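# Inspect an LC fiber port and report pass or fail

## Task

Inspect the LC port found in column 5 of 6 (counting from the left), block 6 of 10 (counting from the top), hole 4 of 4 (counting from the top). Check the panel's phone: clean the port only if it reports the port as not clean, by inserting the cleaner fully until its body bottoms out, then inspect again. If the port is still dirty after two cleanings, it fails. The probe captures an image only while it sits fully inserted and motionless. Finish with both the probe and the cleaner withdrawn, and give the verdict pass or fail. The task fails if a plug is unlatched or forced, the cleaner's tip is bent, the robot is pressed hard into the panel, or the robot falls or finishes leaning. In finished_scene's answer give just the name or names, comma-separated, e.g. answer="comet, unicorn".

## Robot and tools

ROBOT. A Rainbow Robotics RB-Y1: a wheeled base (two drive wheels, two rear casters, no sideways motion), a folding leg and torso, a head, and two 7-joint arms with parallel grippers. Each wrist has a camera in a housing that sticks out sideways and can collide. The base is 0.58 m wide, extends 0.10 m ahead of the wheel axle and 0.57 m behind it, and sweeps a 0.58 m radius when spinning in place.

FRAMES. Base frame: origin on the floor between the drive wheels, x forward, y left, z up, metres. The chest, left_hand and right_hand readings are in this frame. A hand point sits between the finger pads, 0.03 m short of the tips; fingers point along the hand's -z, close along its x. Odometry frame = base frame at scene start; base_odometry counts wheel turns only, heading in rad, positive = left. Reported hand positions can be off, especially at long reach or under load.

move. One action per call; "cameras" and "blocking" are not part of it. Allowed combinations: base and/or joints (plus optional min_time_s, contact_limits); target alone or with min_time_s; contact_limits alone. No action = just a status and image readout.
- base: a single object {"x_m_s", "turn_rad_s", "for_s"}: forward speed in m/s (0.005 to 0.4, either sign, or 0), left-turn rate in rad/s (0.02 to 1.509, either sign, or 0), duration in s (0.1 to 5). It is a velocity command relative to the robot's current position, not a place. Omitted speeds are 0. Ramp-up is 0.4 m/s² (turn 0.5 rad/s²), so it coasts up to 1 s (turn 3.1 s) afterwards. If |x|+0.27|turn| exceeds 0.4 both shrink proportionally. The base does not stop on contact.
- joints: a dict of absolute joint targets keyed by joint name, radians (grippers in metres of opening, 0 to 0.1). Ranges: torso_squat_rad 0..1.2, torso_shift_rad -0.3..0.6, torso_pitch_rad -0.2..1.4 (positive bows forward), torso_yaw_rad -1.5..1.5 (lift both arms 0.2 rad outward first); left_shoulder_roll_rad 0..3.141, right_shoulder_roll_rad -3.141..0 (outward); shoulder pitch ±2.356 (negative = forward/up); shoulder yaw ±2.094; elbow -2.617..0.01 (negative bends); forearm roll ±3.141; wrist pitch -1.57..1.919; hand roll ±2.705; head_pan_rad ±0.523 (left positive); head_tilt_rad -0.35..1.57 (down positive). Torso combos must hold: squat+shift<=1.52; squat-shift+pitch<=1.57; shift+0.5pitch-0.4squat<=0.7; shift+0.3pitch-0.5squat<=0.39, otherwise it stops partway ("off_target").
- target: one hand only, {"side": "left"|"right", "x","y","z" in metres (-3..3), "quat_wxyz": four numbers w,x,y,z}, an absolute pose in the base frame of the same point left_hand/right_hand print. It is solved to joint angles and travels on an arc; split long moves. Status: "reached" (within 10 mm and 2°), "short" with the error, or "refused" with a reason.
- min_time_s: 0.1 to 8 s, the minimum duration of each arm/head/torso motion.
- contact_limits: {"left_gripper_m", "right_gripper_m"} current limit in mA, 200 to 672.5 (default 672.5); it persists and scales grip force.
- blocking: true/omitted waits until everything rests; false returns in ~0.5 s. A target cannot start while another move runs.

wait: {"seconds" 0..10, "cameras"}; returns early when motions finish. stop: brakes everything still moving; braked joints may keep pressing. zoom_image: {"camera", "region": [x0,y0,x1,y1]} pixel box, at most 504×504, on that camera's latest frame (head_camera 896×504, wrist cameras 644×364). finished_scene: {"scene", "answer"}; irreversible; use "unknown" if no answer.

RESULTS. base_status, joint_status, left_hand_status, right_hand_status give "done", "moving", "off_target" (resting away from goal, maybe still pushing), "stopped", "not_followed" (self-collision check withheld the arm), "contact_stop" (torso only), "time_out", "limit_stop_at_<name>" (body guard or built-in limit), "torque_fault", "limit_stop_at_motor_heat". A contact_stop or time_out on one joint halts its whole group (torso, left arm, right arm). After a refusal or an unplanned stop, the rest of that reply's move/wait/finished_scene calls are skipped. Also shown: lidar_m (12 sectors of 30°, first straight ahead, counter-clockwise, plane 0.23 m up, "-" = nothing), wheel motor_effort (% with peak in brackets; at rest above ~30 suggests pushing), wheel_motors_off, joint torques, external torque estimates, raw wrist force/torque (offset up to 16 N, uncalibrated), on_its_own notes, MOTOR HOT warnings, camera images in the order the "pictures" line lists.

AVOID. Arms hitting or squeezing each other (keep shoulder rolls ~0.5 rad outward when both reach forward). Contact torque hitting a joint's limit (elbow 34.2 N m, wrist joints 23.7, shoulder 66.5) freezes the robot 10 s. Motors above 80 °C brake the arm for 30 to 60 s; avoid long stretched holds. Heavy load far forward or hard stops while driving forward can tip the robot; driving under a table while the body snags can too. Stalled wheels cut both motors for 2 s. Never slam into the panel, drop tools, force plugs or bend the cleaner tip; insert gently and hold still for the probe image. The scene keeps running while you deliberate.

Each tool is called after ">>>" as name(argument=value, ...) on one line, values as JSON.

## Session

>>> move()

Scene clock: 0.00 s.
Joint torques (N m): no reading
External joint torques (N m): no reading
Wrist force (N): no reading
Wrist torque (N m): no reading
Wrist force, peak (N): no reading
base_odometry: x=+0.000 y=+0.000 heading=+0.000
lidar_m: 1.48 1.17 2.07 2.25 2.33 3.14 4.35 3.42 2.50 2.39 2.15 1.22
base_status: not commanded
joint_positions: torso_squat_rad=+0.350 torso_shift_rad=+0.000 torso_pitch_rad=+0.000 torso_yaw_rad=+0.000 left_shoulder_pitch_rad=-0.007 left_shoulder_roll_rad=+0.036 left_shoulder_yaw_rad=-0.002 left_elbow_rad=-0.125 left_forearm_roll_rad=+0.017 left_wrist_pitch_rad=+0.002 left_hand_roll_rad=+0.044 left_gripper_m=+0.017 right_shoulder_pitch_rad=+0.118 right_shoulder_roll_rad=-0.390 right_shoulder_yaw_rad=+0.707 right_elbow_rad=-1.489 right_forearm_roll_rad=+1.805 right_wrist_pitch_rad=+0.750 right_hand_roll_rad=-0.620 right_gripper_m=+0.047 head_pan_rad=+0.000 head_tilt_rad=+0.400
joint_status: not commanded
wheel_motors_off: 0
motor_effort: left_wheel=+0 right_wheel=+1
chest: x=-0.2280 y=+0.0007 z=+1.2475 quat_wxyz=(+1.000, +0.000, +0.000, +0.000) (m; base frame)
left_hand: x=-0.1625 y=+0.2476 z=+0.5657 quat_wxyz=(+0.997, +0.016, -0.065, +0.027) (m; base frame)
right_hand: x=+0.1771 y=-0.1870 z=+0.9298 quat_wxyz=(+0.509, -0.503, -0.491, +0.497) (m; base frame)
pictures: head_camera, left_wrist_camera, right_wrist_camera

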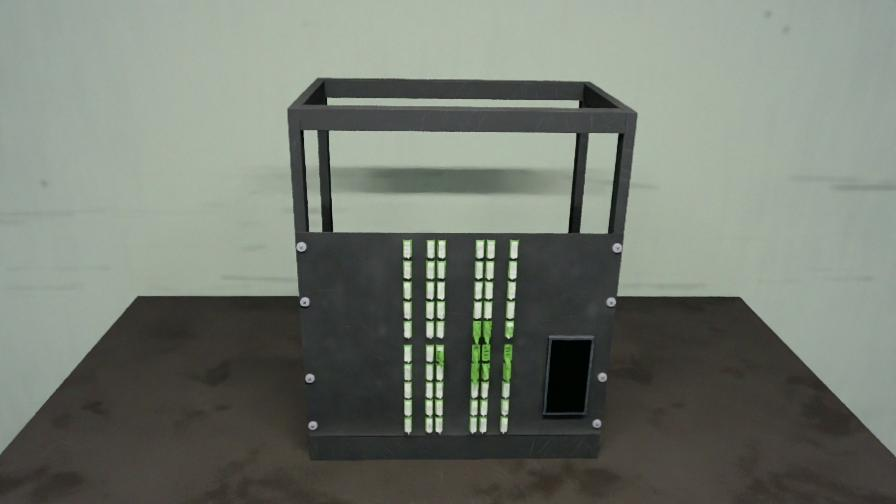

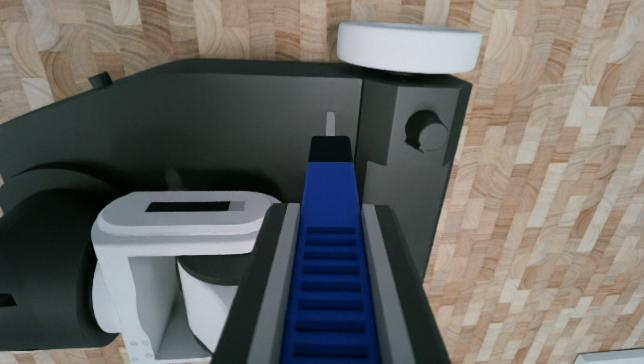

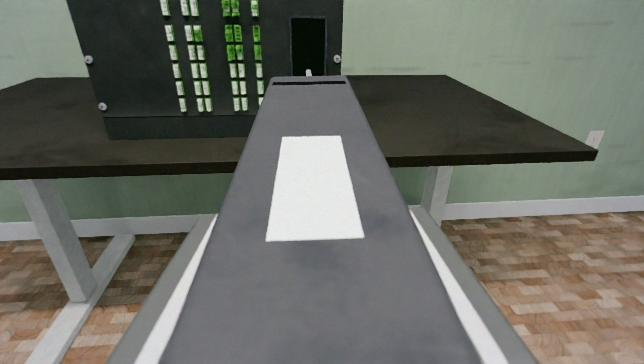

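>>> zoom_image(camera="head_camera", region=[380, 220, 620, 440])

>>> zoom_image(camera="left_wrist_camera", region=[250, 80, 410, 364])

>>> zoom_image(camera="right_wrist_camera", region=[240, 50, 400, 200])

Scaled by 2.100 from the camera's 896x504 image, which has a finer 1280x720 frame.

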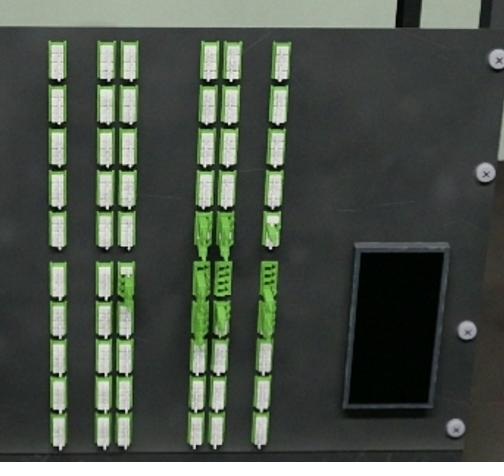

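Scaled by 1.775 from the camera's 644x364 image, which has a finer 1265x715 frame.

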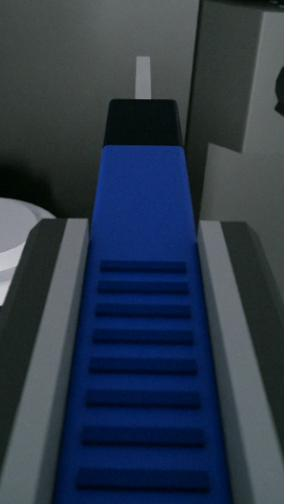

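Scaled by 3.150 from the camera's 644x364 image, which has a finer 1265x715 frame.

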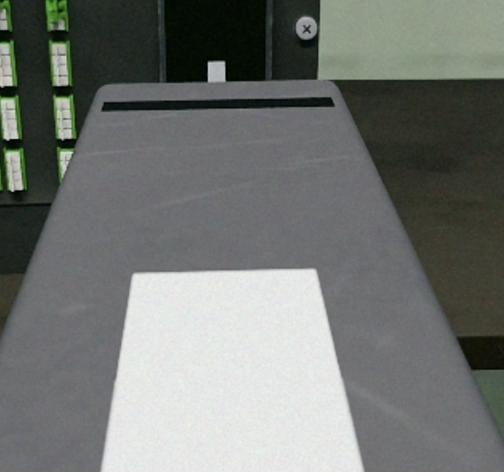

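>>> move(base={"x_m_s": 0.1, "for_s": 2})

Scene clock: 3.30 s.
Joint torques (N m): left_arm=[-1.79 1.33 0.9 -0.23 0.22 0.09 0.01] | right_arm=[-8.1 -2.11 -2.68 -8.7 0.97 1.51 -0.27]
External joint torques (N m): left_arm=[-0.12 0.2 0.84 -0.02 0.21 0.44 0.02] | right_arm=[-1.84 -0.35 0.12 -0.65 0.05 0.43 -0.27]
Wrist force (N): left_arm=[1.1 0.6 -8.4] | right_arm=[-4.8 10.2 -6.7]
Wrist torque (N m): left_arm=[-0.20 0.02 0.06] | right_arm=[-0.77 -0.91 -0.03]
Wrist force, peak (N): left_arm=[0.9 0.1 -9.2] | right_arm=[-4.7 10.3 -7.4]
move: done
base_odometry: x=+0.200 y=+0.000 heading=+0.001
lidar_m: 1.28 1.00 1.79 2.25 2.32 3.16 4.54 3.46 2.49 2.38 1.86 1.07
base_status: done (sent for 2 of 2 s)
joint_positions: torso_squat_rad=+0.350 torso_shift_rad=+0.000 torso_pitch_rad=+0.000 torso_yaw_rad=+0.000 left_shoulder_pitch_rad=-0.007 left_shoulder_roll_rad=+0.036 left_shoulder_yaw_rad=-0.002 left_elbow_rad=-0.125 left_forearm_roll_rad=+0.017 left_wrist_pitch_rad=+0.002 left_hand_roll_rad=+0.044 left_gripper_m=+0.017 right_shoulder_pitch_rad=+0.119 right_shoulder_roll_rad=-0.390 right_shoulder_yaw_rad=+0.707 right_elbow_rad=-1.489 right_forearm_roll_rad=+1.805 right_wrist_pitch_rad=+0.750 right_hand_roll_rad=-0.620 right_gripper_m=+0.047 head_pan_rad=+0.000 head_tilt_rad=+0.400
joint_status: not commanded
wheel_motors_off: 0
motor_effort: left_wheel=+12(32) right_wheel=-12(27)
chest: x=-0.2279 y=+0.0007 z=+1.2475 quat_wxyz=(+1.000, +0.000, +0.000, +0.000) (m; base frame)
left_hand: x=-0.1624 y=+0.2476 z=+0.5657 quat_wxyz=(+0.997, +0.016, -0.065, +0.027) (m; base frame)
right_hand: x=+0.1771 y=-0.1870 z=+0.9297 quat_wxyz=(+0.509, -0.503, -0.491, +0.497) (m; base frame)
pictures: head_camera, left_wrist_camera, right_wrist_camera

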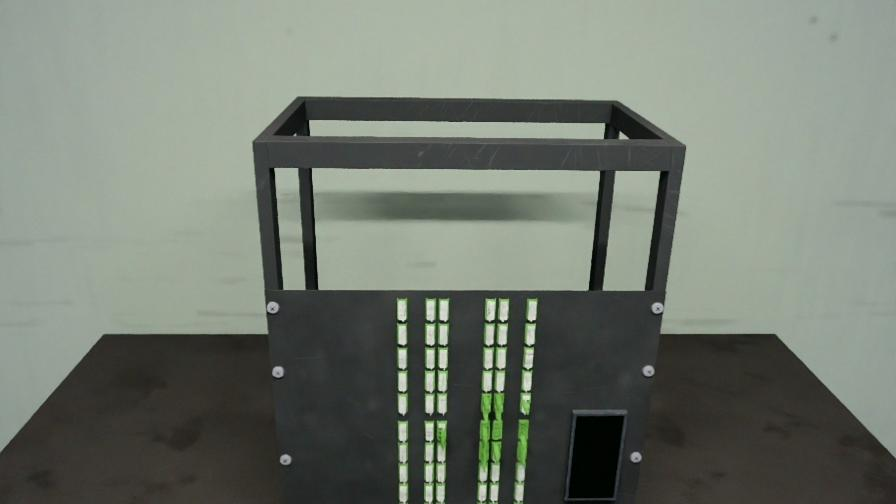

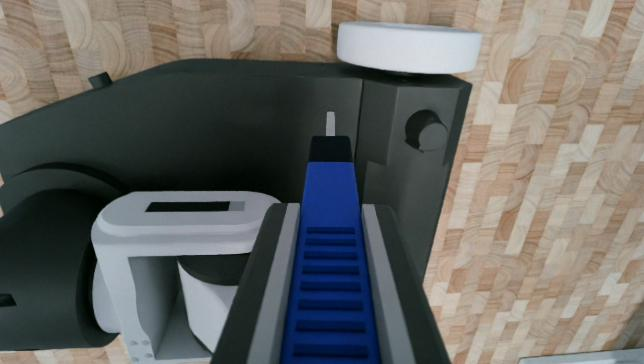

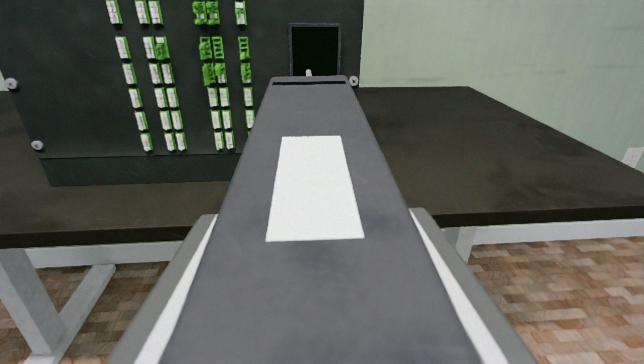

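>>> zoom_image(camera="head_camera", region=[460, 370, 560, 500])

>>> zoom_image(camera="right_wrist_camera", region=[180, 0, 270, 110])

Scaled by 3.877 from the camera's 896x504 image, which has a finer 1280x720 frame.

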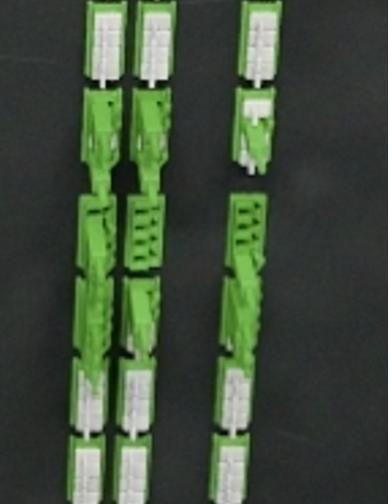

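Scaled by 4.582 from the camera's 644x364 image, which has a finer 1265x715 frame.

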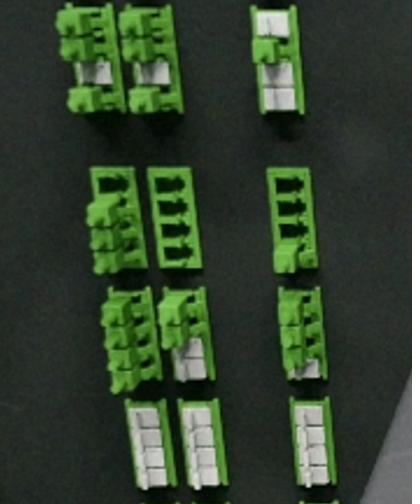

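>>> move(target={"side":"right","x":0.2,"y":-0.068,"z":0.93,"quat_wxyz":[0.5,-0.5,-0.5,0.5]}, min_time_s=2)

>>> zoom_image(camera="right_wrist_camera", region=[230, 0, 410, 110])

Scene clock: 8.27 s.
Joint torques (N m): left_arm=[-1.95 0.93 0.63 -0.15 0.05 -0.03 -0.03] | right_arm=[-11.7 5.25 0.58 -9 1.64 1.74 -0.09]
External joint torques (N m): left_arm=[-0.28 -0.19 0.57 0.06 0.05 0.32 -0.03] | right_arm=[-3.6 1.14 1.49 -0.57 0.54 0.84 -0.08]
Wrist force (N): left_arm=[1.0 1.0 -8.6] | right_arm=[-4.8 10.1 -6.5]
Wrist torque (N m): left_arm=[-0.25 0.00 0.06] | right_arm=[-0.77 -0.89 -0.03]
Wrist force, peak (N): left_arm=[0.6 0.6 -9.3] | right_arm=[-4.9 10.4 -6.9]
move: done
base_odometry: x=+0.200 y=+0.000 heading=+0.001
lidar_m: 1.28 1.01 1.80 2.26 2.33 3.16 4.55 3.44 2.50 2.39 1.85 1.07
base_status: not commanded
joint_positions: torso_squat_rad=+0.350 torso_shift_rad=+0.000 torso_pitch_rad=+0.000 torso_yaw_rad=+0.000 left_shoulder_pitch_rad=-0.007 left_shoulder_roll_rad=+0.036 left_shoulder_yaw_rad=-0.002 left_elbow_rad=-0.125 left_forearm_roll_rad=+0.017 left_wrist_pitch_rad=+0.002 left_hand_roll_rad=+0.044 left_gripper_m=+0.017 right_shoulder_pitch_rad=-0.026 right_shoulder_roll_rad=-0.093 right_shoulder_yaw_rad=+0.778 right_elbow_rad=-1.253 right_forearm_roll_rad=+1.839 right_wrist_pitch_rad=+0.820 right_hand_roll_rad=-0.504 right_gripper_m=+0.047 head_pan_rad=+0.000 head_tilt_rad=+0.400
joint_status: all done
wheel_motors_off: 0
motor_effort: left_wheel=+12(13) right_wheel=-11(12)
chest: x=-0.2279 y=+0.0007 z=+1.2475 quat_wxyz=(+1.000, +0.000, +0.000, +0.000) (m; base frame)
left_hand: x=-0.1624 y=+0.2476 z=+0.5657 quat_wxyz=(+0.997, +0.016, -0.065, +0.027) (m; base frame)
right_hand: x=+0.1994 y=-0.0684 z=+0.9302 quat_wxyz=(+0.501, -0.499, -0.499, +0.502) (m; base frame)
right_hand_status: reached (checked arc, planned for 2.0 s): 1 mm and 0.3 deg off.
pictures: head_camera, left_wrist_camera, right_wrist_camera

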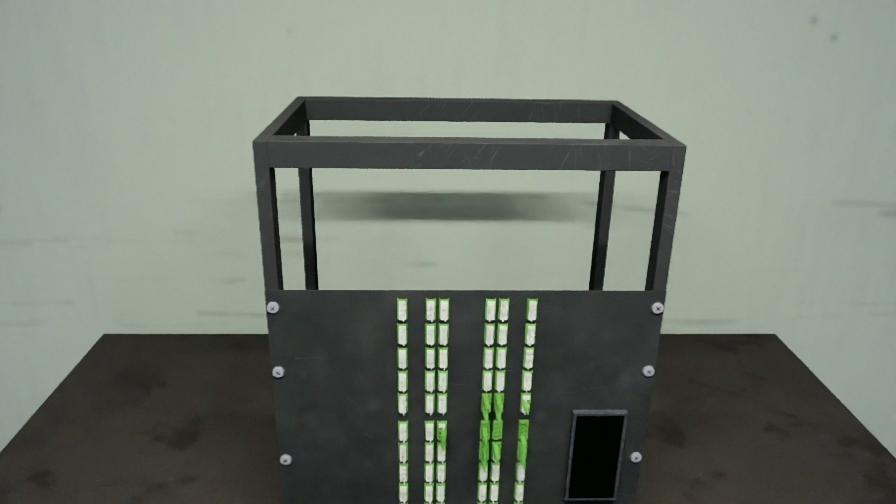

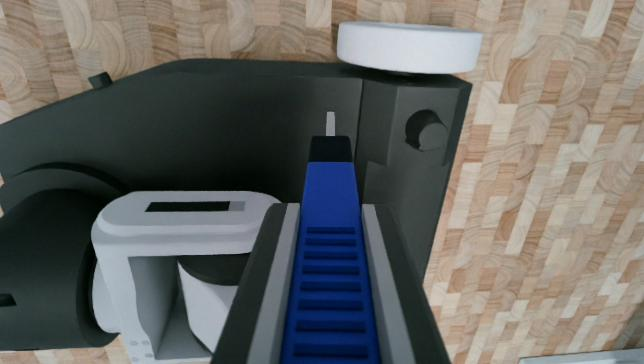

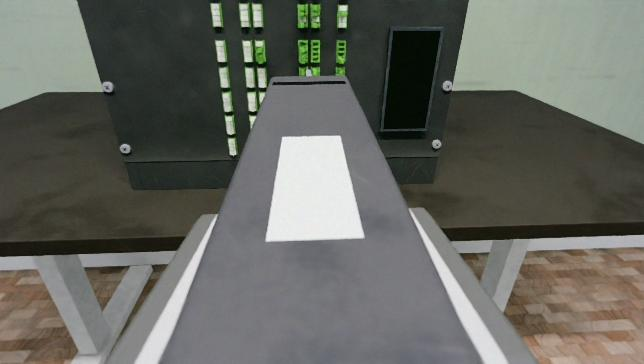

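Scaled by 2.800 from the camera's 644x364 image, which has a finer 1265x715 frame.

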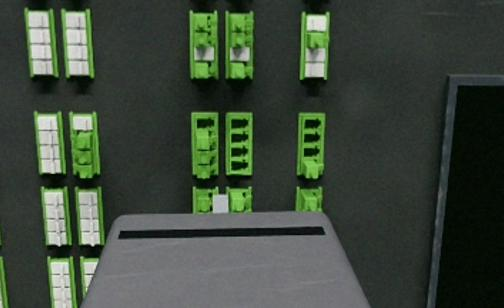

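>>> move(target={"side":"right","x":0.28,"y":-0.068,"z":0.93,"quat_wxyz":[0.5,-0.5,-0.5,0.5]}, min_time_s=1.5, cameras=[])

>>> move(joints={"head_tilt_rad":0.65})

>>> zoom_image(camera="right_wrist_camera", region=[230, 0, 410, 110])

>>> zoom_image(camera="head_camera", region=[380, 220, 680, 500])

Scene clock: 11.00 s.
Joint torques (N m): left_arm=[-1.33 1.02 0.81 -0.11 0.01 -0.06 -0.05] | right_arm=[-16.56 4.67 -2.94 -8.39 0.95 1.48 -0.47]
External joint torques (N m): left_arm=[0.34 -0.1 0.75 0.1 0 0.29 -0.04] | right_arm=[-3.83 1.39 -1.39 -0.51 0.02 0.35 -0.46]
Wrist force (N): left_arm=[0.4 0.7 -8.4] | right_arm=[-4.8 10.1 -6.9]
Wrist torque (N m): left_arm=[-0.19 -0.06 0.03] | right_arm=[-0.78 -0.91 -0.04]
Wrist force, peak (N): left_arm=[1.0 0.1 -9.3] | right_arm=[-4.6 10.5 -7.0]
move: done
base_odometry: x=+0.200 y=+0.000 heading=+0.001
lidar_m: 1.28 1.01 1.79 2.26 2.33 3.17 4.55 3.46 2.49 2.38 1.87 1.06
base_status: not commanded
joint_positions: torso_squat_rad=+0.350 torso_shift_rad=+0.000 torso_pitch_rad=+0.000 torso_yaw_rad=+0.000 left_shoulder_pitch_rad=-0.007 left_shoulder_roll_rad=+0.036 left_shoulder_yaw_rad=-0.002 left_elbow_rad=-0.125 left_forearm_roll_rad=+0.017 left_wrist_pitch_rad=+0.002 left_hand_roll_rad=+0.044 left_gripper_m=+0.017 right_shoulder_pitch_rad=-0.317 right_shoulder_roll_rad=-0.021 right_shoulder_yaw_rad=+0.696 right_elbow_rad=-0.902 right_forearm_roll_rad=+1.823 right_wrist_pitch_rad=+0.783 right_hand_roll_rad=-0.653 right_gripper_m=+0.047 head_pan_rad=+0.000 head_tilt_rad=+0.400
joint_status: all done
wheel_motors_off: 0
motor_effort: left_wheel=+12(13) right_wheel=-11(12)
chest: x=-0.2279 y=+0.0007 z=+1.2475 quat_wxyz=(+1.000, +0.000, +0.000, +0.000) (m; base frame)
left_hand: x=-0.1624 y=+0.2476 z=+0.5657 quat_wxyz=(+0.997, +0.016, -0.065, +0.027) (m; base frame)
right_hand: x=+0.2794 y=-0.0684 z=+0.9303 quat_wxyz=(+0.501, -0.498, -0.498, +0.503) (m; base frame)
right_hand_status: reached (checked arc, planned for 1.5 s): 1 mm and 0.4 deg off.
pictures: none
No camera images: "cameras" was empty.

Scene clock: 11.80 s.
Joint torques (N m): left_arm=[-1.83 1.4 0.96 -0.32 0.16 -0.01 0.01] | right_arm=[-16.47 4.29 -3.17 -8.49 0.85 1.64 -0.52]
External joint torques (N m): left_arm=[-0.16 0.28 0.9 -0.11 0.16 0.34 0.02] | right_arm=[-3.74 1.02 -1.63 -0.61 -0.08 0.5 -0.51]
Wrist force (N): left_arm=[0.6 0.0 -9.0] | right_arm=[-4.9 10.1 -6.9]
Wrist torque (N m): left_arm=[-0.13 -0.02 0.07] | right_arm=[-0.76 -0.92 -0.03]
Wrist force, peak (N): left_arm=[0.3 0.0 -9.1] | right_arm=[-5.0 10.3 -7.0]
move: done
base_odometry: x=+0.200 y=+0.000 heading=+0.001
lidar_m: 1.28 1.01 1.80 2.25 2.34 3.16 4.55 3.45 2.49 2.38 1.88 1.06
base_status: not commanded
joint_positions: torso_squat_rad=+0.350 torso_shift_rad=+0.000 torso_pitch_rad=+0.000 torso_yaw_rad=+0.000 left_shoulder_pitch_rad=-0.007 left_shoulder_roll_rad=+0.036 left_shoulder_yaw_rad=-0.002 left_elbow_rad=-0.125 left_forearm_roll_rad=+0.017 left_wrist_pitch_rad=+0.002 left_hand_roll_rad=+0.044 left_gripper_m=+0.017 right_shoulder_pitch_rad=-0.317 right_shoulder_roll_rad=-0.021 right_shoulder_yaw_rad=+0.696 right_elbow_rad=-0.902 right_forearm_roll_rad=+1.823 right_wrist_pitch_rad=+0.783 right_hand_roll_rad=-0.653 right_gripper_m=+0.047 head_pan_rad=+0.000 head_tilt_rad=+0.650
joint_status: all done
wheel_motors_off: 0
motor_effort: left_wheel=+12(13) right_wheel=-11(11)
chest: x=-0.2279 y=+0.0007 z=+1.2475 quat_wxyz=(+1.000, +0.000, +0.000, +0.000) (m; base frame)
left_hand: x=-0.1624 y=+0.2476 z=+0.5657 quat_wxyz=(+0.997, +0.016, -0.065, +0.027) (m; base frame)
right_hand: x=+0.2794 y=-0.0684 z=+0.9303 quat_wxyz=(+0.501, -0.498, -0.498, +0.503) (m; base frame)
pictures: head_camera, left_wrist_camera, right_wrist_camera

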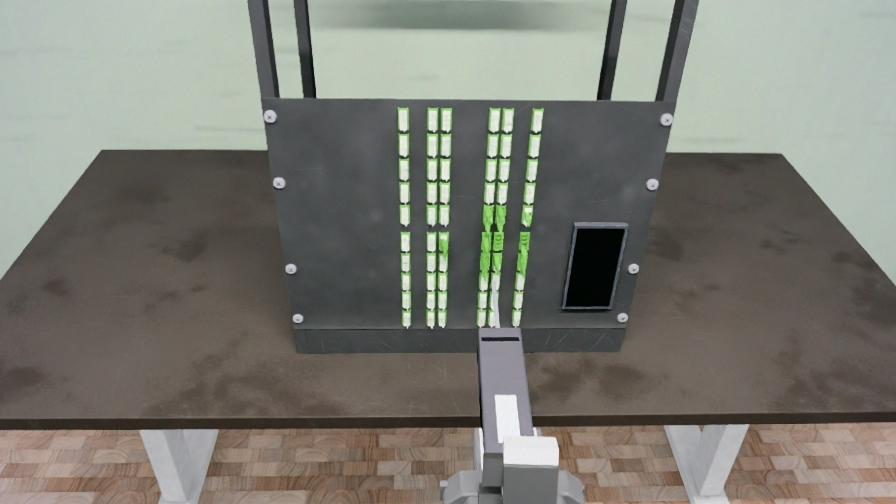

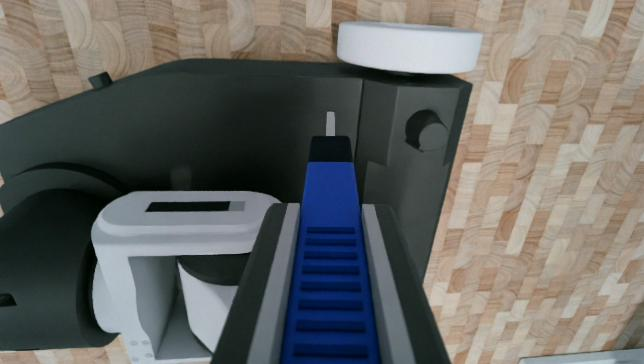

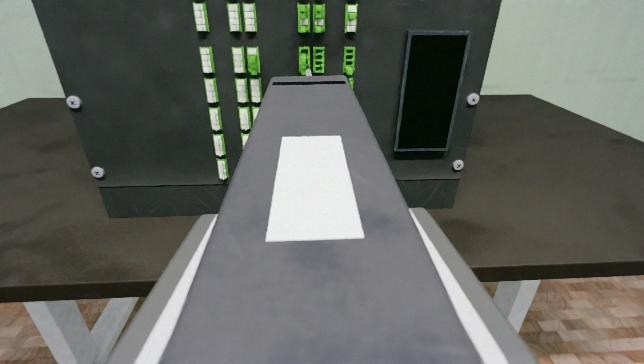

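Scaled by 2.800 from the camera's 644x364 image, which has a finer 1265x715 frame.

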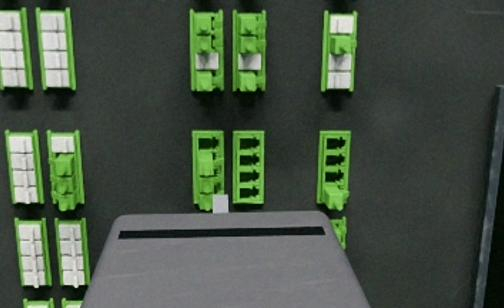

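Scaled by 1.680 from the camera's 896x504 image, which has a finer 1280x720 frame.

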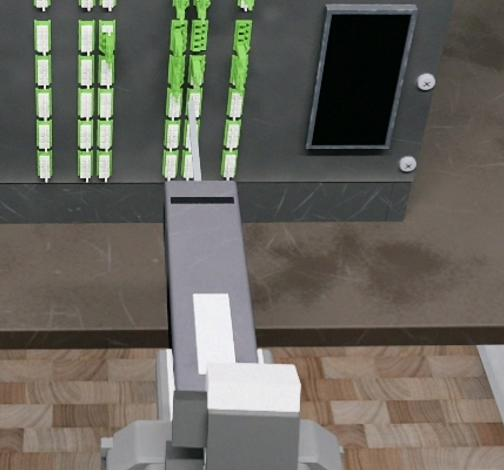

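>>> move(target={"side":"right","x":0.33,"y":-0.077,"z":0.925,"quat_wxyz":[0.5,-0.5,-0.5,0.5]}, min_time_s=1.5)

>>> zoom_image(camera="right_wrist_camera", region=[230, 0, 410, 110])

>>> zoom_image(camera="head_camera", region=[420, 220, 600, 400])

Scene clock: 14.37 s.
Joint torques (N m): left_arm=[-1.51 1.51 0.79 -0.03 0.29 0.12 0.15] | right_arm=[-20.53 0.91 -0.71 -1.22 0.87 2.54 -0.31]
External joint torques (N m): left_arm=[0.17 0.39 0.73 0.19 0.28 0.46 0.15] | right_arm=[-3.63 0.99 1.43 0.12 0.16 0.97 -0.31]
Wrist force (N): left_arm=[1.0 0.6 -8.5] | right_arm=[-4.8 10.0 -6.7]
Wrist torque (N m): left_arm=[-0.20 -0.02 0.06] | right_arm=[-0.75 -0.89 -0.04]
Wrist force, peak (N): left_arm=[1.2 0.8 -9.3] | right_arm=[-5.6 10.2 -7.3]
move: done
base_odometry: x=+0.200 y=+0.000 heading=+0.001
lidar_m: 1.28 1.01 1.81 2.25 2.32 3.16 4.55 3.45 2.50 2.38 1.86 1.06
base_status: not commanded
joint_positions: torso_squat_rad=+0.350 torso_shift_rad=+0.000 torso_pitch_rad=+0.000 torso_yaw_rad=+0.000 left_shoulder_pitch_rad=-0.007 left_shoulder_roll_rad=+0.036 left_shoulder_yaw_rad=-0.002 left_elbow_rad=-0.125 left_forearm_roll_rad=+0.017 left_wrist_pitch_rad=+0.002 left_hand_roll_rad=+0.044 left_gripper_m=+0.017 right_shoulder_pitch_rad=-0.757 right_shoulder_roll_rad=+0.000 right_shoulder_yaw_rad=+1.431 right_elbow_rad=-0.372 right_forearm_roll_rad=+1.124 right_wrist_pitch_rad=+0.966 right_hand_roll_rad=-1.010 right_gripper_m=+0.047 head_pan_rad=+0.000 head_tilt_rad=+0.650
joint_status: all done
wheel_motors_off: 0
motor_effort: left_wheel=+13(13) right_wheel=-11(12)
chest: x=-0.2279 y=+0.0007 z=+1.2475 quat_wxyz=(+1.000, +0.000, +0.000, +0.000) (m; base frame)
left_hand: x=-0.1624 y=+0.2476 z=+0.5657 quat_wxyz=(+0.997, +0.016, -0.065, +0.027) (m; base frame)
right_hand: x=+0.3296 y=-0.0775 z=+0.9251 quat_wxyz=(+0.502, -0.494, -0.498, +0.506) (m; base frame)
right_hand_status: reached (checked arc, planned for 1.5 s): 1 mm and 1.0 deg off.
pictures: head_camera, left_wrist_camera, right_wrist_camera

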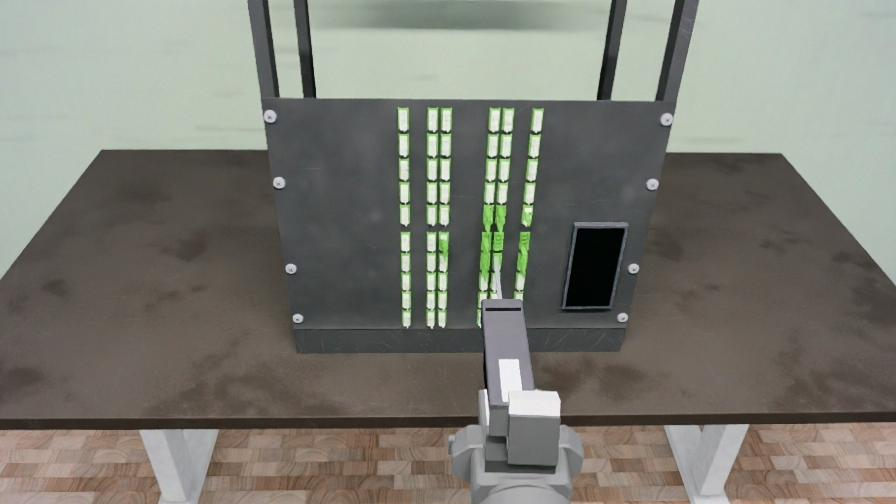

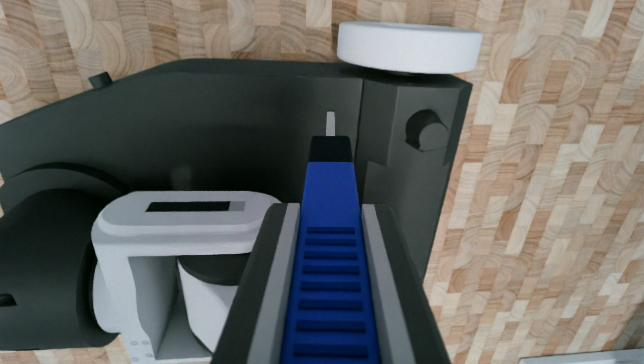

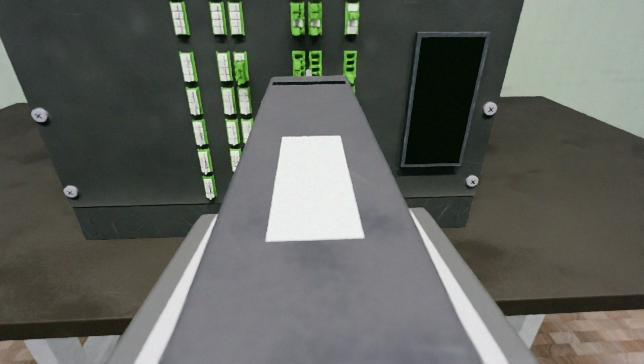

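Scaled by 2.800 from the camera's 644x364 image, which has a finer 1265x715 frame.

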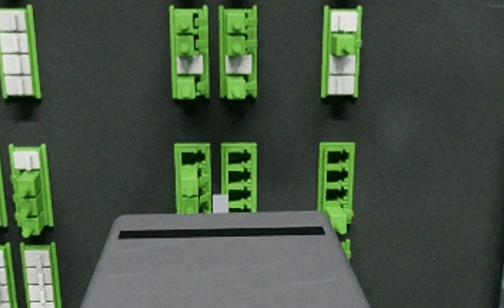

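Scaled by 2.800 from the camera's 896x504 image, which has a finer 1280x720 frame.

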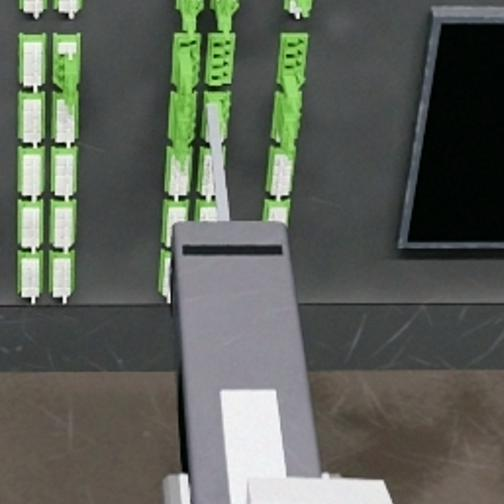

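>>> move(target={"side":"right","x":0.17,"y":-0.077,"z":0.925,"quat_wxyz":[0.5,-0.5,-0.5,0.5]}, min_time_s=2, cameras=[])

>>> move(base={"x_m_s": 0.08, "for_s": 1.8})

>>> zoom_image(camera="right_wrist_camera", region=[230, 0, 410, 110])

>>> zoom_image(camera="head_camera", region=[420, 220, 600, 400])

Scene clock: 17.03 s.
Joint torques (N m): left_arm=[-1.49 1.29 0.54 -0.17 0.1 -0.07 0.01] | right_arm=[-13.46 0.36 -4.09 -6.04 2.21 1.59 -0.07]
External joint torques (N m): left_arm=[0.18 0.18 0.48 0.04 0.1 0.27 0.02] | right_arm=[-3.04 -0.05 0.31 -0.77 0.68 0.6 -0.06]
Wrist force (N): left_arm=[0.8 0.4 -7.9] | right_arm=[-4.9 10.4 -6.6]
Wrist torque (N m): left_arm=[-0.17 -0.03 0.06] | right_arm=[-0.81 -0.89 -0.03]
Wrist force, peak (N): left_arm=[1.1 0.7 -9.2] | right_arm=[-5.9 10.8 -6.3]
move: done
base_odometry: x=+0.200 y=+0.000 heading=+0.001
lidar_m: 1.28 1.00 1.80 2.25 2.33 3.17 4.56 3.43 2.49 2.39 1.87 1.06
base_status: not commanded
joint_positions: torso_squat_rad=+0.350 torso_shift_rad=+0.000 torso_pitch_rad=+0.000 torso_yaw_rad=+0.000 left_shoulder_pitch_rad=-0.007 left_shoulder_roll_rad=+0.036 left_shoulder_yaw_rad=-0.002 left_elbow_rad=-0.125 left_forearm_roll_rad=+0.017 left_wrist_pitch_rad=+0.002 left_hand_roll_rad=+0.044 left_gripper_m=+0.017 right_shoulder_pitch_rad=-0.436 right_shoulder_roll_rad=-0.347 right_shoulder_yaw_rad=+1.526 right_elbow_rad=-1.318 right_forearm_roll_rad=+1.156 right_wrist_pitch_rad=+1.426 right_hand_roll_rad=-0.560 right_gripper_m=+0.047 head_pan_rad=+0.000 head_tilt_rad=+0.650
joint_status: all done
wheel_motors_off: 0
motor_effort: left_wheel=+13(14) right_wheel=-12(12)
chest: x=-0.2279 y=+0.0007 z=+1.2475 quat_wxyz=(+1.000, +0.000, +0.000, +0.000) (m; base frame)
left_hand: x=-0.1624 y=+0.2476 z=+0.5657 quat_wxyz=(+0.997, +0.016, -0.065, +0.027) (m; base frame)
right_hand: x=+0.1698 y=-0.0771 z=+0.9248 quat_wxyz=(+0.500, -0.500, -0.500, +0.500) (m; base frame)
right_hand_status: reached (checked arc, planned for 2.0 s): 0 mm and 0.0 deg off.
pictures: none
No camera images: "cameras" was empty.

Scene clock: 19.47 s.
Joint torques (N m): left_arm=[-1.79 0.84 0.76 -0.24 0.24 0.05 0.04] | right_arm=[-13.14 0.18 -4.2 -5.86 2.17 1.56 -0.13]
External joint torques (N m): left_arm=[-0.12 -0.28 0.7 -0.03 0.23 0.39 0.05] | right_arm=[-2.73 -0.23 0.2 -0.59 0.63 0.58 -0.12]
Wrist force (N): left_arm=[0.9 0.3 -8.4] | right_arm=[-4.8 10.1 -6.6]
Wrist torque (N m): left_arm=[-0.15 -0.01 0.07] | right_arm=[-0.80 -0.90 -0.02]
Wrist force, peak (N): left_arm=[1.3 0.5 -9.3] | right_arm=[-4.8 10.3 -7.5]
move: done
base_odometry: x=+0.344 y=+0.000 heading=+0.003
lidar_m: 1.12 0.89 1.59 2.26 2.34 3.16 4.70 3.43 2.49 2.38 1.68 0.95
base_status: done (sent for 1.8 of 1.8 s)
joint_positions: torso_squat_rad=+0.350 torso_shift_rad=+0.000 torso_pitch_rad=+0.000 torso_yaw_rad=+0.000 left_shoulder_pitch_rad=-0.007 left_shoulder_roll_rad=+0.036 left_shoulder_yaw_rad=-0.002 left_elbow_rad=-0.125 left_forearm_roll_rad=+0.017 left_wrist_pitch_rad=+0.002 left_hand_roll_rad=+0.044 left_gripper_m=+0.017 right_shoulder_pitch_rad=-0.436 right_shoulder_roll_rad=-0.347 right_shoulder_yaw_rad=+1.526 right_elbow_rad=-1.318 right_forearm_roll_rad=+1.156 right_wrist_pitch_rad=+1.426 right_hand_roll_rad=-0.560 right_gripper_m=+0.047 head_pan_rad=+0.000 head_tilt_rad=+0.650
joint_status: not commanded
wheel_motors_off: 0
motor_effort: left_wheel=+12(37) right_wheel=-11(21)
chest: x=-0.2279 y=+0.0007 z=+1.2475 quat_wxyz=(+1.000, +0.000, +0.000, +0.000) (m; base frame)
left_hand: x=-0.1624 y=+0.2476 z=+0.5657 quat_wxyz=(+0.997, +0.016, -0.065, +0.027) (m; base frame)
right_hand: x=+0.1698 y=-0.0770 z=+0.9248 quat_wxyz=(+0.500, -0.500, -0.500, +0.500) (m; base frame)
pictures: head_camera, left_wrist_camera, right_wrist_camera

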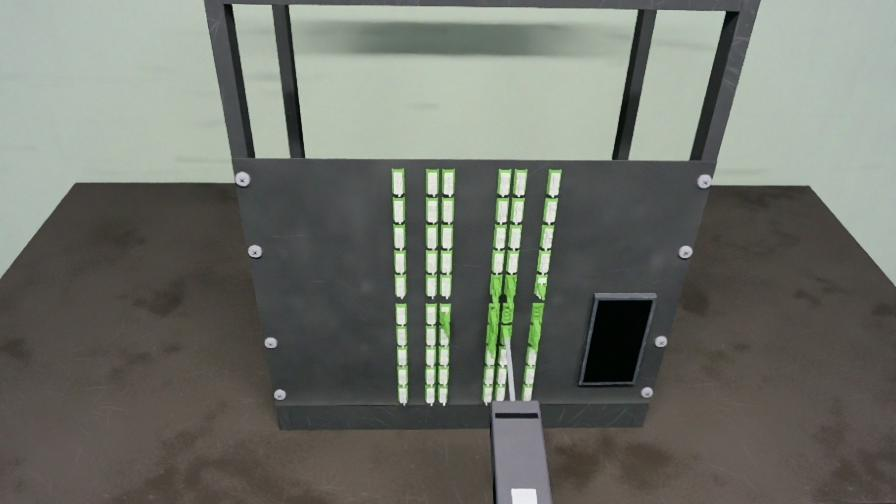

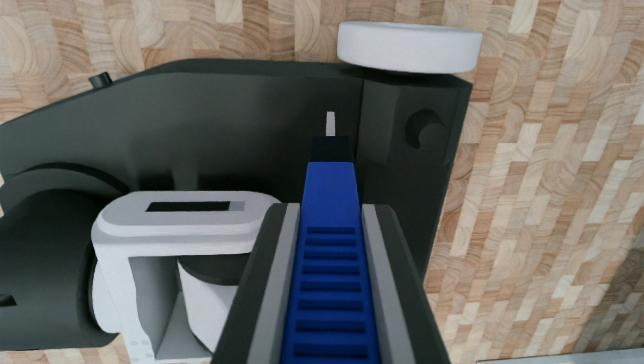

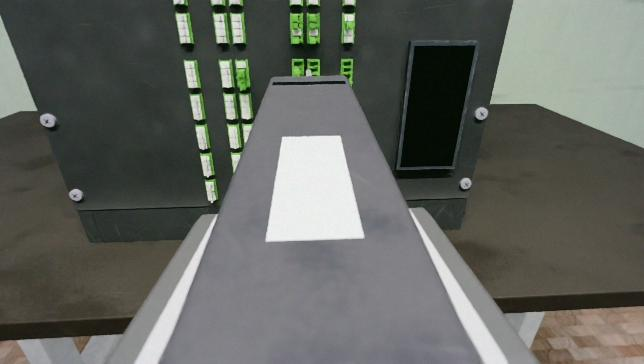

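Scaled by 2.800 from the camera's 644x364 image, which has a finer 1265x715 frame.

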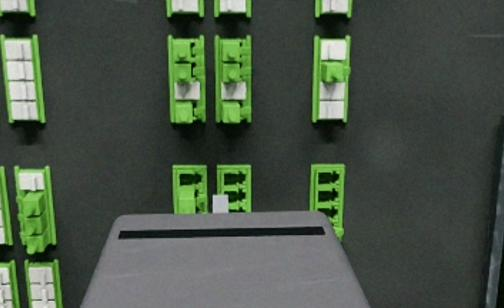

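Scaled by 2.800 from the camera's 896x504 image, which has a finer 1280x720 frame.

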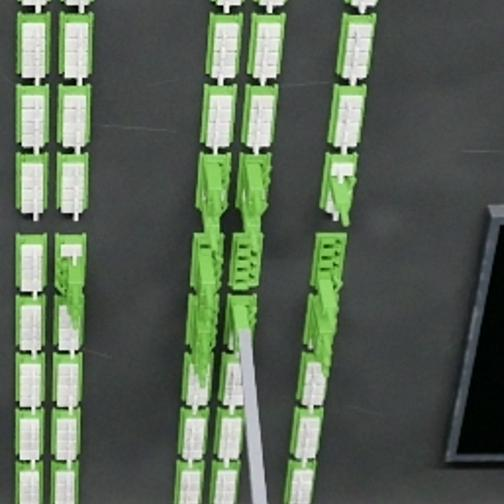

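>>> move(target={"side":"right","x":0.2,"y":-0.077,"z":0.905,"quat_wxyz":[0.5,-0.5,-0.5,0.5]}, min_time_s=1.5)

>>> zoom_image(camera="right_wrist_camera", region=[270, 30, 370, 90])

>>> zoom_image(camera="head_camera", region=[470, 280, 570, 380])

Scene clock: 22.10 s.
Joint torques (N m): left_arm=[-1.78 0.65 0.72 -0.17 0.21 -0.03 0.03] | right_arm=[-15.61 1.56 -6.52 -4.28 1.5 1.6 -0.49]
External joint torques (N m): left_arm=[-0.11 -0.47 0.66 0.04 0.2 0.32 0.04] | right_arm=[-4.01 0.9 -2.33 0.14 0.12 0.43 -0.48]
Wrist force (N): left_arm=[0.7 0.0 -8.6] | right_arm=[-4.9 10.2 -6.9]
Wrist torque (N m): left_arm=[-0.10 -0.01 0.09] | right_arm=[-0.78 -0.91 -0.03]
Wrist force, peak (N): left_arm=[1.1 0.8 -9.5] | right_arm=[-5.2 10.3 -6.7]
move: done
base_odometry: x=+0.344 y=+0.000 heading=+0.003
lidar_m: 1.14 0.88 1.60 2.25 2.35 3.15 4.70 3.42 2.47 2.39 1.67 0.96
base_status: not commanded
joint_positions: torso_squat_rad=+0.350 torso_shift_rad=+0.000 torso_pitch_rad=+0.000 torso_yaw_rad=+0.000 left_shoulder_pitch_rad=-0.007 left_shoulder_roll_rad=+0.036 left_shoulder_yaw_rad=-0.002 left_elbow_rad=-0.125 left_forearm_roll_rad=+0.017 left_wrist_pitch_rad=+0.002 left_hand_roll_rad=+0.044 left_gripper_m=+0.017 right_shoulder_pitch_rad=-0.481 right_shoulder_roll_rad=-0.268 right_shoulder_yaw_rad=+1.515 right_elbow_rad=-1.098 right_forearm_roll_rad=+1.140 right_wrist_pitch_rad=+1.345 right_hand_roll_rad=-0.678 right_gripper_m=+0.047 head_pan_rad=+0.000 head_tilt_rad=+0.650
joint_status: all done
wheel_motors_off: 0
motor_effort: left_wheel=+12(13) right_wheel=-12(12)
chest: x=-0.2279 y=+0.0007 z=+1.2475 quat_wxyz=(+1.000, +0.000, +0.000, +0.000) (m; base frame)
left_hand: x=-0.1624 y=+0.2476 z=+0.5657 quat_wxyz=(+0.997, +0.016, -0.065, +0.027) (m; base frame)
right_hand: x=+0.1994 y=-0.0773 z=+0.9051 quat_wxyz=(+0.500, -0.499, -0.499, +0.502) (m; base frame)
right_hand_status: reached (checked arc, planned for 1.5 s): 1 mm and 0.3 deg off.
pictures: head_camera, left_wrist_camera, right_wrist_camera

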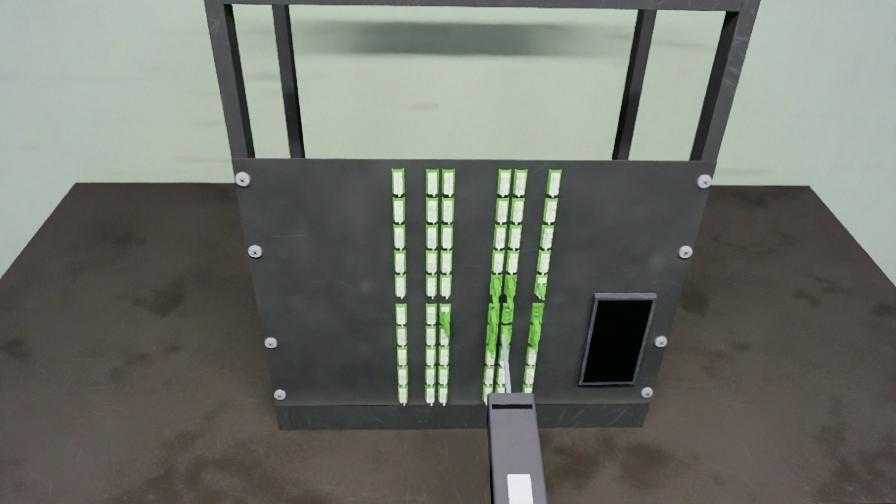

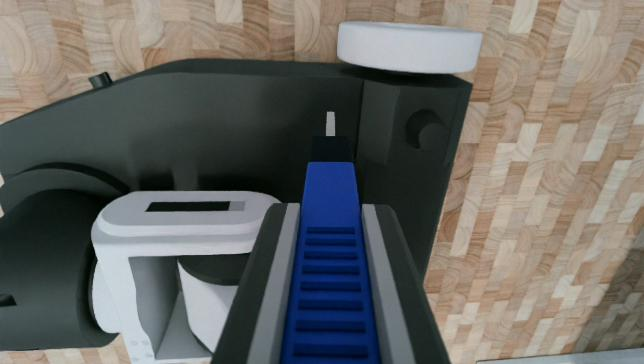

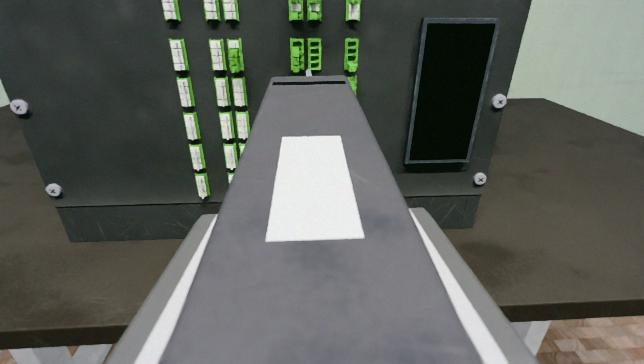

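Scaled by 5.040 from the camera's 644x364 image, which has a finer 1265x715 frame.

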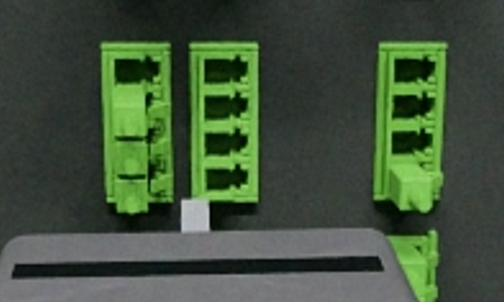

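Scaled by 5.040 from the camera's 896x504 image, which has a finer 1280x720 frame.

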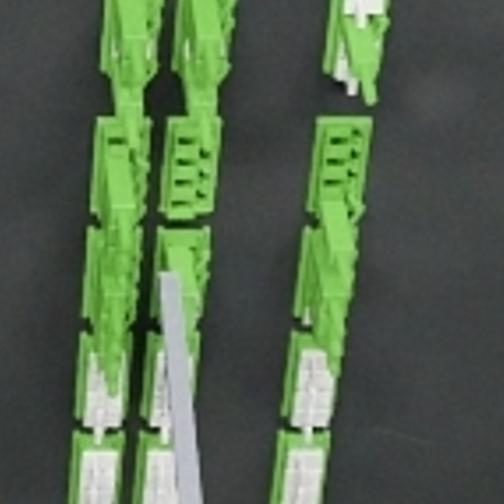

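>>> move(target={"side":"right","x":0.2,"y":-0.081,"z":0.9095,"quat_wxyz":[0.5,-0.5,-0.5,0.5]}, min_time_s=1)

>>> zoom_image(camera="right_wrist_camera", region=[270, 30, 370, 90])

>>> zoom_image(camera="head_camera", region=[470, 280, 570, 380])

Scene clock: 24.40 s.
Joint torques (N m): left_arm=[-1.79 1.14 0.94 -0.06 0.12 0.04 0.02] | right_arm=[-16.03 -0.77 -6.76 -5.49 1.56 2.16 -0.02]
External joint torques (N m): left_arm=[-0.12 0.02 0.88 0.15 0.12 0.39 0.02] | right_arm=[-4.41 -1.17 -2.45 -1.02 0.17 1 -0.01]
Wrist force (N): left_arm=[1.2 0.9 -8.9] | right_arm=[-4.8 10.2 -6.6]
Wrist torque (N m): left_arm=[-0.22 0.03 0.10] | right_arm=[-0.78 -0.89 -0.03]
Wrist force, peak (N): left_arm=[1.2 0.2 -9.6] | right_arm=[-5.0 10.4 -6.9]
move: done
base_odometry: x=+0.344 y=+0.000 heading=+0.003
lidar_m: 1.14 0.88 1.61 2.25 2.34 3.15 4.70 3.44 2.49 2.38 1.67 0.96
base_status: not commanded
joint_positions: torso_squat_rad=+0.350 torso_shift_rad=+0.000 torso_pitch_rad=+0.000 torso_yaw_rad=+0.000 left_shoulder_pitch_rad=-0.007 left_shoulder_roll_rad=+0.036 left_shoulder_yaw_rad=-0.002 left_elbow_rad=-0.125 left_forearm_roll_rad=+0.017 left_wrist_pitch_rad=+0.002 left_hand_roll_rad=+0.044 left_gripper_m=+0.017 right_shoulder_pitch_rad=-0.482 right_shoulder_roll_rad=-0.288 right_shoulder_yaw_rad=+1.513 right_elbow_rad=-1.128 right_forearm_roll_rad=+1.139 right_wrist_pitch_rad=+1.350 right_hand_roll_rad=-0.668 right_gripper_m=+0.047 head_pan_rad=+0.000 head_tilt_rad=+0.650
joint_status: all done
wheel_motors_off: 0
motor_effort: left_wheel=+13(13) right_wheel=-11(12)
chest: x=-0.2279 y=+0.0007 z=+1.2475 quat_wxyz=(+1.000, +0.000, +0.000, +0.000) (m; base frame)
left_hand: x=-0.1624 y=+0.2476 z=+0.5657 quat_wxyz=(+0.997, +0.016, -0.065, +0.027) (m; base frame)
right_hand: x=+0.1996 y=-0.0809 z=+0.9090 quat_wxyz=(+0.500, -0.500, -0.500, +0.500) (m; base frame)
right_hand_status: reached (checked arc, planned for 1.0 s): 1 mm and 0.0 deg off.
pictures: head_camera, left_wrist_camera, right_wrist_camera

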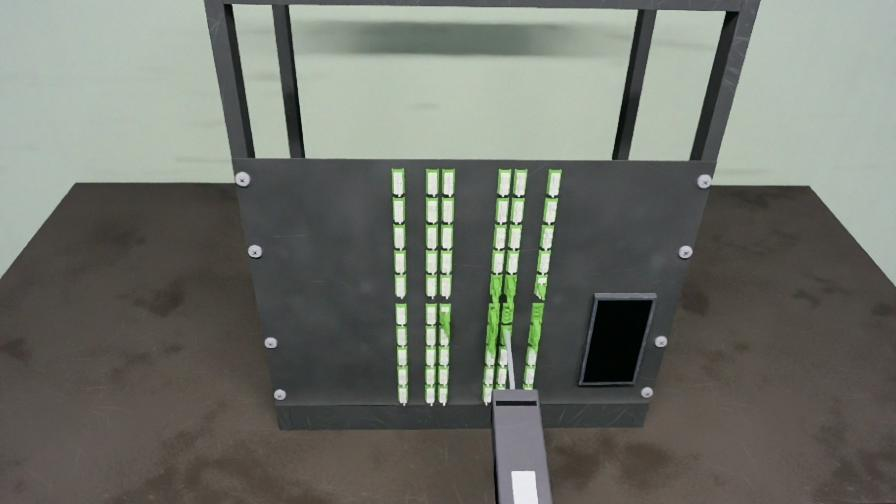

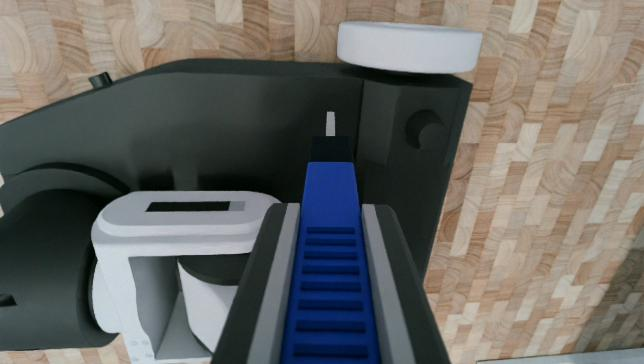

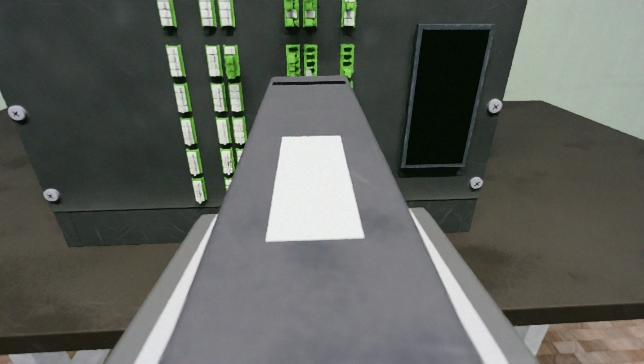

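Scaled by 5.040 from the camera's 644x364 image, which has a finer 1265x715 frame.

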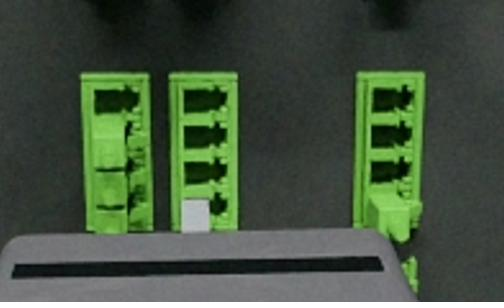

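Scaled by 5.040 from the camera's 896x504 image, which has a finer 1280x720 frame.

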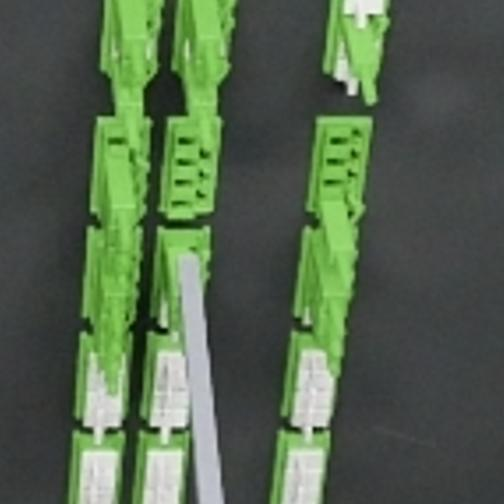

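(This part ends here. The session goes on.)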